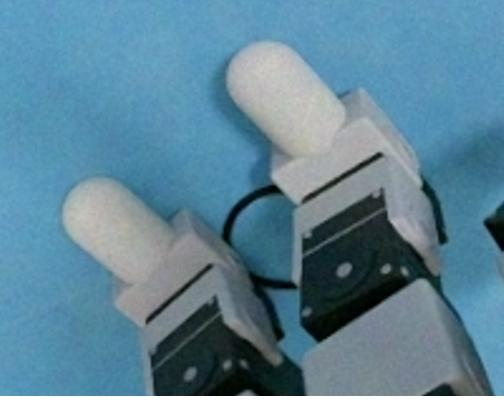

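Emit:
{"method": "execute_actions", "body": {
  "actions": [
    [[0.004,0.0,0.018,0,0,0,0.754,0.1,0.576,-0.6,0.754,-0.1,0.576,-0.6,1.0,-0.97,0.576,0.696,0.714,0.678,0.226,0.168,0.4,-0.9,0,0,0,0,0,0,0.754,0,0.576,0.696,0.754,0,0.576,0.696,0.754,0,0.576,0.696,0.714,0.678,0.226,0.168,0.4,-0.6]]
  ],
  "cameras": ["cam_left_wrist"]
}}

Emit:
{"method": "zoom_image", "body": {
  "camera": "cam_left_wrist",
  "region": [250, 190, 390, 300]
}}

Scene clock: 877.50 s.
left_arm: end_effector_position=(+0.3918, +0.0890, +0.0874) hand_goal=(+0.754, +0.100, +0.576, -0.600, +0.754, -0.100, +0.576, -0.600, +1.000, -0.970, +0.576, +0.696, +0.714, +0.678, +0.226, +0.168) hand_measured=(+0.750, +0.102, +0.574, -0.602, +0.754, -0.102, +0.574, -0.602, +0.996, -0.964, +0.576, +0.696, +0.714, +0.678, +0.220, +0.168) hand_current_ma=(+0, +0, +0, +0, +0, +0, +0, +0, +0, +1, +0, +0, +0, +0, -1, +0) hand_state=(goal, goal, goal, goal, goal, goal, goal, goal, goal, goal, goal, goal, goal, goal, goal, goal) hand_current_limit=0.40 hand_speed=-0.90 end_effector_quat_wxyz=(-0.012, +0.708, +0.706, -0.001) | right_arm: end_effector_position=(+0.3105, -0.6130, +0.3543) hand_goal=(+0.754, +0.000, +0.576, +0.696, +0.754, +0.000, +0.576, +0.696, +0.754, +0.000, +0.576, +0.696, +0.714, +0.678, +0.226, +0.168) hand_measured=(+0.750, +0.004, +0.576, +0.696, +0.750, +0.004, +0.576, +0.696, +0.750, +0.002, +0.576, +0.696, +0.710, +0.678, +0.226, +0.168) hand_current_ma=(-4, +3, +0, +0, -3, +3, +0, +0, -4, +2, +0, +0, -3, -1, +0, +0) hand_state=(goal, goal, goal, goal, goal, goal, goal, goal, goal, goal, goal, goal, goal, goal, goal, goal) hand_current_limit=0.40 hand_speed=-0.60 end_effector_quat_wxyz=(-0.027, +0.629, -0.167, +0.758)
Joint positions: left_arm=[-0.571 1.473 0.989 -1.111 -0.002 -0.578] | right_arm=[-0.935 0.976 0.647 0.531 -0.713 1.999]
Joint torques (N m): left_arm=[-0.5 -12.04 10.52 -0.66 0.06 -0.06] | right_arm=[-0.62 -5.07 13.97 1.69 0.07 0.05]
Motor temperatures (°C): left_arm=[33 37 46 32 29 30] | right_arm=[33 32 56 33 31 32]
Heat: left arm: hottest elbow 46 °C; right arm: hottest elbow 56 °C.
Hand target: left_arm +0.3992, +0.0821, +0.1017; +0.000, +0.707, +0.707, +0.000 | right_arm +0.3156, -0.6193, +0.3834; -0.019, +0.618, -0.153, +0.771
Off the commanded pose: left_arm 0.017 m, 1 deg | right_arm 0.030 m, 3 deg.
Step readings (end_effector_position of left_arm | right_arm):
0: (+0.3989, +0.0847, +0.0868) | (+0.3105, -0.6130, +0.3543)
1: (+0.3989, +0.0847, +0.0868) | (+0.3105, -0.6130, +0.3543)
2: (+0.3983, +0.0850, +0.0866) | (+0.3105, -0.6130, +0.3543)
4: (+0.3958, +0.0864, +0.0862) | (+0.3105, -0.6130, +0.3543)
8: (+0.3928, +0.0883, +0.0864) | (+0.3105, -0.6130, +0.3543)
15: (+0.3919, +0.0889, +0.0874) | (+0.3105, -0.6130, +0.3543)
Images, in order (width x height): cam_left_wrist 616x616.

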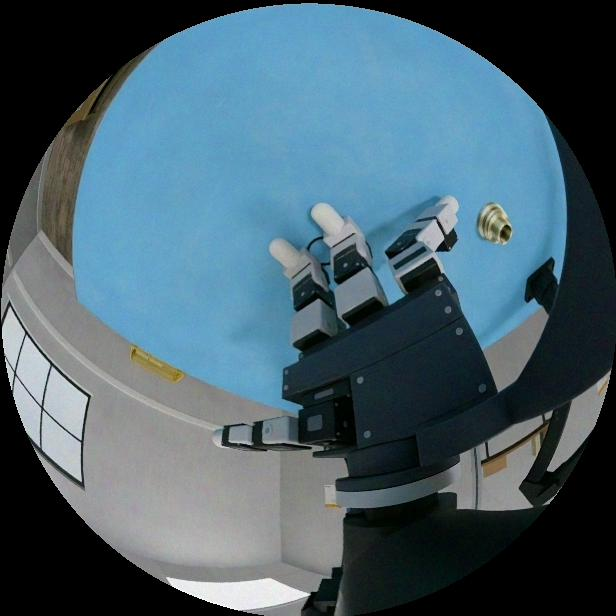

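Scaled by 3.600 from the camera's 616x616 image, which has a finer 880x880 frame.

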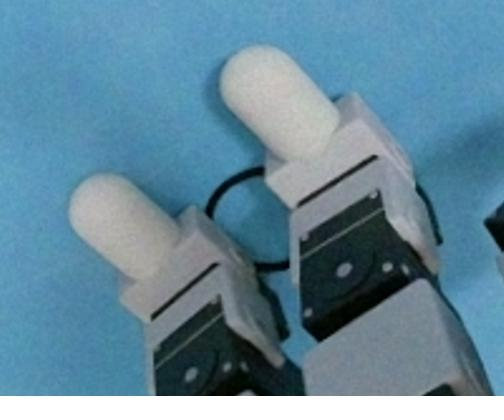

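Emit:
{"method": "execute_actions", "body": {
  "actions": [
    [[0.0,0.0,0.0,0,0,0,0.754,0.065,0.576,-0.6,0.754,-0.065,0.576,-0.6,1.0,-0.97,0.576,0.696,0.714,0.678,0.226,0.168,0.4,-0.9,0,0,0,0,0,0,0.754,0,0.576,0.696,0.754,0,0.576,0.696,0.754,0,0.576,0.696,0.714,0.678,0.226,0.168,0.4,-0.6]],
    [[0.0,0.0,0.02,0,0,0,0.754,0.065,0.576,-0.6,0.754,-0.065,0.576,-0.6,1.0,-0.97,0.576,0.696,0.714,0.678,0.226,0.168,0.4,-0.9,0,0,0,0,0,0,0.754,0,0.576,0.696,0.754,0,0.576,0.696,0.754,0,0.576,0.696,0.714,0.678,0.226,0.168,0.4,-0.6]]
  ],
  "cameras": ["cam_left_wrist"]
}}

Emit:
{"method": "zoom_image", "body": {
  "camera": "cam_left_wrist",
  "region": [250, 190, 390, 300]
}}

Scene clock: 885.17 s.
left_arm: end_effector_position=(+0.3854, +0.0931, +0.0930) hand_goal=(+0.754, +0.066, +0.576, -0.600, +0.754, -0.064, +0.576, -0.600, +1.000, -0.970, +0.576, +0.696, +0.714, +0.678, +0.226, +0.168) hand_measured=(+0.750, +0.068, +0.574, -0.602, +0.754, -0.066, +0.574, -0.602, +0.996, -0.964, +0.576, +0.696, +0.714, +0.678, +0.220, +0.168) hand_current_ma=(+0, +0, +0, +0, +0, +0, +0, +0, +0, +1, +0, +0, +0, +0, -1, +0) hand_state=(goal, goal, goal, goal, goal, goal, goal, goal, goal, goal, goal, goal, goal, goal, goal, goal) hand_current_limit=0.40 hand_speed=-0.90 end_effector_quat_wxyz=(-0.020, +0.708, +0.706, -0.003) | right_arm: end_effector_position=(+0.3105, -0.6130, +0.3543) hand_goal=(+0.754, +0.000, +0.576, +0.696, +0.754, +0.000, +0.576, +0.696, +0.754, +0.000, +0.576, +0.696, +0.714, +0.678, +0.226, +0.168) hand_measured=(+0.750, +0.004, +0.576, +0.696, +0.750, +0.004, +0.576, +0.696, +0.750, +0.002, +0.576, +0.696, +0.710, +0.678, +0.226, +0.168) hand_current_ma=(-4, +3, +0, +0, -3, +3, +0, +0, -4, +2, +0, +0, -3, -1, +0, +0) hand_state=(goal, goal, goal, goal, goal, goal, goal, goal, goal, goal, goal, goal, goal, goal, goal, goal) hand_current_limit=0.40 hand_speed=-0.60 end_effector_quat_wxyz=(-0.027, +0.629, -0.167, +0.758)
Joint positions: left_arm=[-0.571 1.456 0.989 -1.144 -0.002 -0.578] | right_arm=[-0.935 0.976 0.647 0.531 -0.713 1.999]
Joint torques (N m): left_arm=[-0.73 -11.93 11.93 -0.72 0.07 -0.04] | right_arm=[-0.62 -5.07 13.97 1.69 0.07 0.06]
Motor temperatures (°C): left_arm=[33 38 47 32 29 30] | right_arm=[33 32 56 33 31 32]
Heat: left arm: hottest elbow 47 °C; right arm: hottest elbow 56 °C.
Hand target: left_arm +0.3991, +0.0821, +0.1137; +0.000, +0.707, +0.707, +0.000 | right_arm +0.3156, -0.6193, +0.3834; -0.019, +0.618, -0.153, +0.771
Off the commanded pose: left_arm 0.027 m, 2 deg | right_arm 0.030 m, 3 deg.
Step readings (end_effector_position of left_arm | right_arm):
0: (+0.3918, +0.0890, +0.0874) | (+0.3105, -0.6130, +0.3543)
1: (+0.3918, +0.0890, +0.0874) | (+0.3105, -0.6130, +0.3543)
2: (+0.3918, +0.0890, +0.0874) | (+0.3105, -0.6130, +0.3543)
4: (+0.3918, +0.0890, +0.0874) | (+0.3105, -0.6130, +0.3543)
8: (+0.3918, +0.0890, +0.0874) | (+0.3105, -0.6130, +0.3543)
15: (+0.3918, +0.0890, +0.0874) | (+0.3105, -0.6130, +0.3543)
16: (+0.3918, +0.0890, +0.0874) | (+0.3105, -0.6130, +0.3543)
17: (+0.3913, +0.0893, +0.0874) | (+0.3105, -0.6130, +0.3543)
19: (+0.3892, +0.0907, +0.0878) | (+0.3105, -0.6130, +0.3543)
23: (+0.3865, +0.0925, +0.0908) | (+0.3105, -0.6130, +0.3543)
30: (+0.3855, +0.0931, +0.0930) | (+0.3105, -0.6130, +0.3543)
Images, in order (width x height): cam_left_wrist 616x616.

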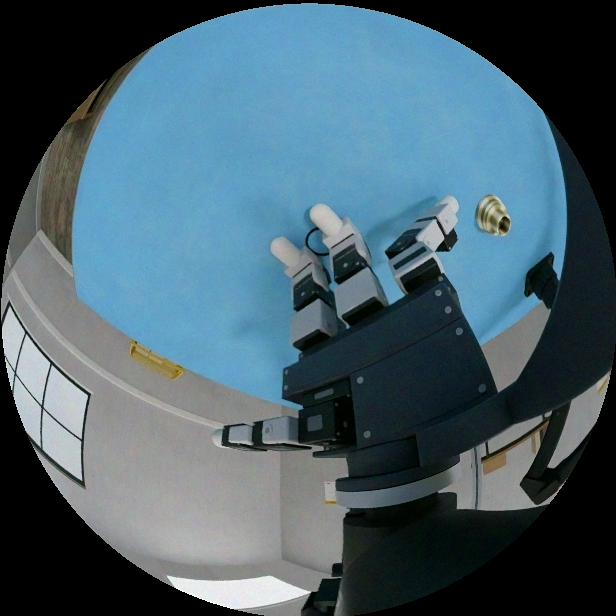

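Scaled by 3.600 from the camera's 616x616 image, which has a finer 880x880 frame.

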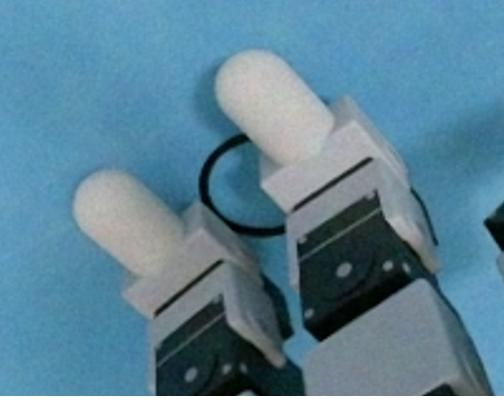

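Emit:
{"method": "execute_actions", "body": {
  "actions": [
    [[0.0,0.0,0.1,0,0,0,0.754,0.13,0.576,0.696,0.754,-0.13,0.576,0.696,1.0,-0.97,0.576,0.696,0.714,0.678,0.226,0.168,0.4,-0.6,0,0,0,0,0,0,0.754,0,0.576,0.696,0.754,0,0.576,0.696,0.754,0,0.576,0.696,0.714,0.678,0.226,0.168,0.4,-0.6]],
    [[0.0791,-0.0252,-0.02,0,0,0,0.754,0.13,0.576,0.696,0.754,-0.13,0.576,0.696,1.0,-0.97,0.576,0.696,0.714,0.678,0.226,0.168,0.4,-0.6,0,0,0,0,0,0,0.754,0,0.576,0.696,0.754,0,0.576,0.696,0.754,0,0.576,0.696,0.714,0.678,0.226,0.168,0.4,-0.6]],
    [[-0.091,0.046,-0.015,0,0,0,0.754,0.13,0.576,0.696,0.754,-0.13,0.576,0.696,1.0,-0.97,0.576,0.696,0.714,0.678,0.226,0.168,0.4,-0.6,0,0,0,0,0,0,0.754,0,0.576,0.696,0.754,0,0.576,0.696,0.754,0,0.576,0.696,0.714,0.678,0.226,0.168,0.4,-0.6]]
  ],
  "cameras": ["cam_left_wrist"]
}}

Emit:
{"method": "zoom_image", "body": {
  "camera": "cam_left_wrist",
  "region": [260, 190, 380, 290]
}}

Scene clock: 928.07 s.
left_arm: end_effector_position=(+0.3953, +0.0949, +0.1615) hand_goal=(+0.754, +0.130, +0.576, +0.696, +0.754, -0.130, +0.576, +0.696, +1.000, -0.970, +0.576, +0.696, +0.714, +0.678, +0.226, +0.168) hand_measured=(+0.752, +0.126, +0.574, +0.694, +0.752, -0.128, +0.574, +0.694, +0.996, -0.964, +0.576, +0.696, +0.714, +0.678, +0.220, +0.168) hand_current_ma=(+0, +0, +0, +0, +0, +0, +0, +0, +0, +1, +0, +0, +0, +0, -1, +0) hand_state=(goal, goal, goal, goal, goal, goal, goal, goal, goal, goal, goal, goal, goal, goal, goal, goal) hand_current_limit=0.40 hand_speed=-0.60 end_effector_quat_wxyz=(+0.004, +0.706, +0.708, +0.002) | right_arm: end_effector_position=(+0.3105, -0.6130, +0.3543) hand_goal=(+0.754, +0.000, +0.576, +0.696, +0.754, +0.000, +0.576, +0.696, +0.754, +0.000, +0.576, +0.696, +0.714, +0.678, +0.226, +0.168) hand_measured=(+0.750, +0.004, +0.576, +0.696, +0.750, +0.004, +0.576, +0.696, +0.750, +0.002, +0.576, +0.696, +0.710, +0.678, +0.226, +0.168) hand_current_ma=(-4, +3, +0, +0, -3, +3, +0, +0, -4, +2, +0, +0, -3, -1, +0, +0) hand_state=(goal, goal, goal, goal, goal, goal, goal, goal, goal, goal, goal, goal, goal, goal, goal, goal) hand_current_limit=0.40 hand_speed=-0.60 end_effector_quat_wxyz=(-0.027, +0.629, -0.167, +0.758)
Joint positions: left_arm=[-0.554 1.377 1.094 -1.279 -0.002 -0.565] | right_arm=[-0.935 0.976 0.647 0.531 -0.713 1.999]
Joint torques (N m): left_arm=[-0.56 -10.58 7.49 0.43 0.02 0.02] | right_arm=[-0.67 -5.07 13.97 1.7 0.07 0.06]
Motor temperatures (°C): left_arm=[33 37 51 32 29 30] | right_arm=[33 32 57 33 31 32]
Heat: left arm: hottest elbow 51 °C; right arm: hottest elbow 57 °C.
Hand target: left_arm +0.3919, +0.0945, +0.1526; +0.000, +0.707, +0.707, +0.000 | right_arm +0.3156, -0.6193, +0.3834; -0.019, +0.618, -0.153, +0.771
Off the commanded pose: left_arm 0.009 m, 1 deg | right_arm 0.030 m, 3 deg.
Step readings (end_effector_position of left_arm | right_arm):
0: (+0.3854, +0.0931, +0.0930) | (+0.3105, -0.6130, +0.3543)
1: (+0.3851, +0.0933, +0.0929) | (+0.3105, -0.6130, +0.3543)
2: (+0.3839, +0.0941, +0.0943) | (+0.3105, -0.6130, +0.3543)
4: (+0.3802, +0.0965, +0.1015) | (+0.3105, -0.6130, +0.3543)
8: (+0.3812, +0.0959, +0.1306) | (+0.3105, -0.6130, +0.3543)
15: (+0.3898, +0.0902, +0.1615) | (+0.3105, -0.6130, +0.3543)
16: (+0.3896, +0.0904, +0.1613) | (+0.3105, -0.6130, +0.3543)
17: (+0.3898, +0.0902, +0.1603) | (+0.3105, -0.6130, +0.3543)
19: (+0.3964, +0.0873, +0.1585) | (+0.3105, -0.6130, +0.3543)
23: (+0.4161, +0.0781, +0.1506) | (+0.3105, -0.6130, +0.3543)
30: (+0.4229, +0.0777, +0.1409) | (+0.3105, -0.6130, +0.3543)
31: (+0.4231, +0.0775, +0.1412) | (+0.3105, -0.6130, +0.3543)
32: (+0.4234, +0.0773, +0.1427) | (+0.3105, -0.6130, +0.3543)
34: (+0.4204, +0.0791, +0.1451) | (+0.3105, -0.6130, +0.3543)
38: (+0.4034, +0.0899, +0.1534) | (+0.3105, -0.6130, +0.3543)
45: (+0.3970, +0.0939, +0.1639) | (+0.3105, -0.6130, +0.3543)
Images, in order (width x height): cam_left_wrist 616x616.

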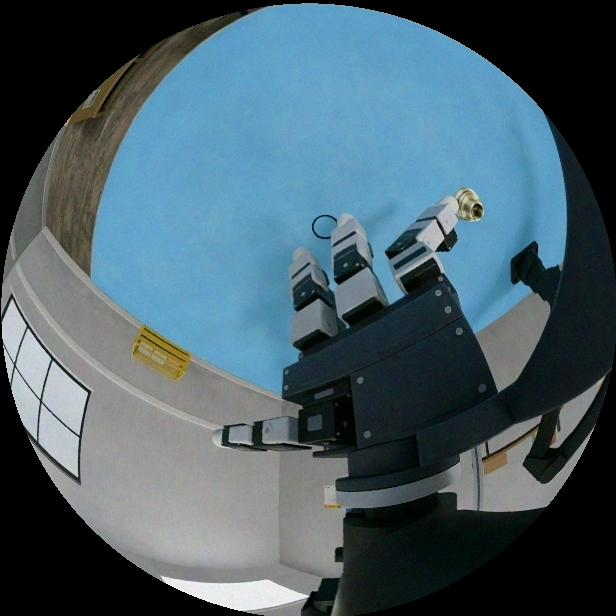

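Scaled by 4.200 from the camera's 616x616 image, which has a finer 880x880 frame.

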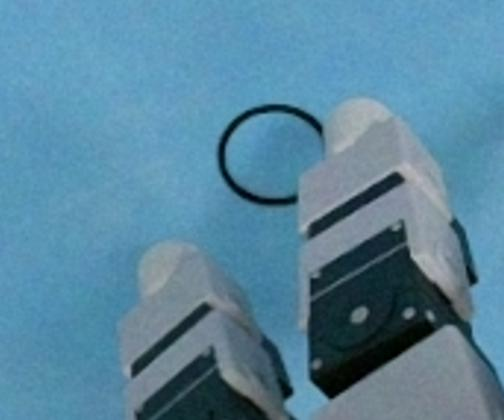

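Emit:
{"method": "execute_actions", "body": {
  "actions": [
    [[0.0127,-0.0192,-0.03,0,0,0,0.754,0.13,0.576,0.696,0.754,-0.13,0.576,0.696,1.0,-0.97,0.576,0.696,0.714,0.678,0.226,0.168,0.4,-0.6,0,0,0,0,0,0,0.754,0,0.576,0.696,0.754,0,0.576,0.696,0.754,0,0.576,0.696,0.714,0.678,0.226,0.168,0.4,-0.6]],
    [[0,0,-0.043,0,0,0,0.754,0.13,0.576,0.696,0.754,-0.13,0.576,0.696,1.0,-0.97,0.576,0.696,0.714,0.678,0.226,0.168,0.4,-0.6,0,0,0,0,0,0,0.754,0,0.576,0.696,0.754,0,0.576,0.696,0.754,0,0.576,0.696,0.714,0.678,0.226,0.168,0.4,-0.6]]
  ],
  "cameras": ["cam_left_wrist"]
}}

Emit:
{"method": "zoom_image", "body": {
  "camera": "cam_left_wrist",
  "region": [270, 190, 370, 290]
}}

Scene clock: 943.13 s.
left_arm: end_effector_position=(+0.4032, +0.0852, +0.1226) hand_goal=(+0.754, +0.130, +0.576, +0.696, +0.754, -0.130, +0.576, +0.696, +1.000, -0.970, +0.576, +0.696, +0.714, +0.678, +0.226, +0.168) hand_measured=(+0.752, +0.126, +0.574, +0.694, +0.756, -0.126, +0.578, +0.696, +0.996, -0.964, +0.576, +0.696, +0.714, +0.678, +0.220, +0.168) hand_current_ma=(+0, +0, +0, +0, +0, +0, +0, +0, +0, +1, +0, +0, +0, +0, -1, +0) hand_state=(goal, goal, goal, goal, goal, goal, goal, goal, goal, goal, goal, goal, goal, goal, goal, goal) hand_current_limit=0.40 hand_speed=-0.60 end_effector_quat_wxyz=(+0.008, +0.708, +0.706, +0.003) | right_arm: end_effector_position=(+0.3105, -0.6130, +0.3543) hand_goal=(+0.754, +0.000, +0.576, +0.696, +0.754, +0.000, +0.576, +0.696, +0.754, +0.000, +0.576, +0.696, +0.714, +0.678, +0.226, +0.168) hand_measured=(+0.750, +0.004, +0.576, +0.696, +0.750, +0.004, +0.576, +0.696, +0.750, +0.002, +0.576, +0.696, +0.710, +0.678, +0.226, +0.168) hand_current_ma=(-4, +3, +0, +0, -3, +3, +0, +0, -4, +2, +0, +0, -3, -1, +0, +0) hand_state=(goal, goal, goal, goal, goal, goal, goal, goal, goal, goal, goal, goal, goal, goal, goal, goal) hand_current_limit=0.40 hand_speed=-0.60 end_effector_quat_wxyz=(-0.027, +0.629, -0.167, +0.758)
Joint positions: left_arm=[-0.563 1.438 1.046 -1.162 -0.002 -0.57] | right_arm=[-0.935 0.976 0.647 0.531 -0.713 1.999]
Joint torques (N m): left_arm=[-0.91 -9.64 7.41 0.58 0.04 -0.11] | right_arm=[-0.62 -5.07 13.96 1.7 0.07 0.06]
Motor temperatures (°C): left_arm=[33 37 49 32 29 30] | right_arm=[33 32 57 33 31 32]
Heat: left arm: hottest elbow 49 °C; right arm: hottest elbow 57 °C.
Hand target: left_arm +0.3995, +0.0829, +0.1089; +0.000, +0.707, +0.707, +0.000 | right_arm +0.3156, -0.6193, +0.3834; -0.019, +0.618, -0.153, +0.771
Off the commanded pose: left_arm 0.014 m, 1 deg | right_arm 0.030 m, 3 deg.
Step readings (end_effector_position of left_arm | right_arm):
0: (+0.3953, +0.0949, +0.1615) | (+0.3105, -0.6130, +0.3543)
1: (+0.3954, +0.0949, +0.1615) | (+0.3105, -0.6130, +0.3543)
2: (+0.3962, +0.0944, +0.1617) | (+0.3105, -0.6130, +0.3543)
4: (+0.3987, +0.0918, +0.1614) | (+0.3105, -0.6130, +0.3543)
8: (+0.4030, +0.0868, +0.1559) | (+0.3105, -0.6130, +0.3543)
15: (+0.4041, +0.0845, +0.1489) | (+0.3105, -0.6130, +0.3543)
16: (+0.4042, +0.0845, +0.1488) | (+0.3105, -0.6130, +0.3543)
17: (+0.4045, +0.0843, +0.1478) | (+0.3105, -0.6130, +0.3543)
19: (+0.4054, +0.0837, +0.1440) | (+0.3105, -0.6130, +0.3543)
23: (+0.4028, +0.0855, +0.1295) | (+0.3105, -0.6130, +0.3543)
30: (+0.4032, +0.0852, +0.1226) | (+0.3105, -0.6130, +0.3543)
Images, in order (width x height): cam_left_wrist 616x616.

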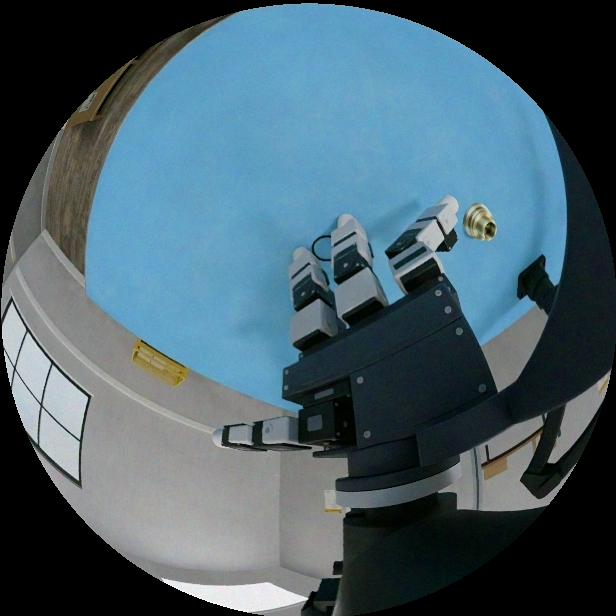

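Scaled by 5.040 from the camera's 616x616 image, which has a finer 880x880 frame.

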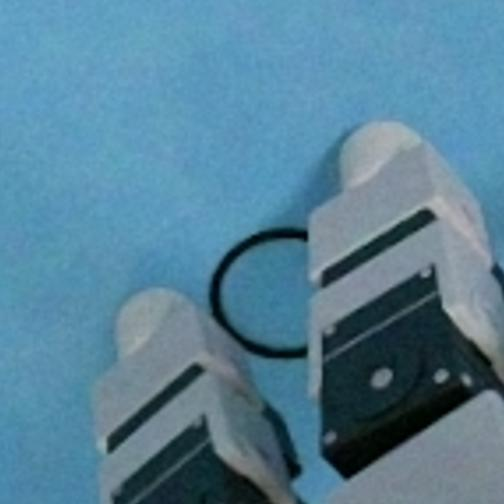

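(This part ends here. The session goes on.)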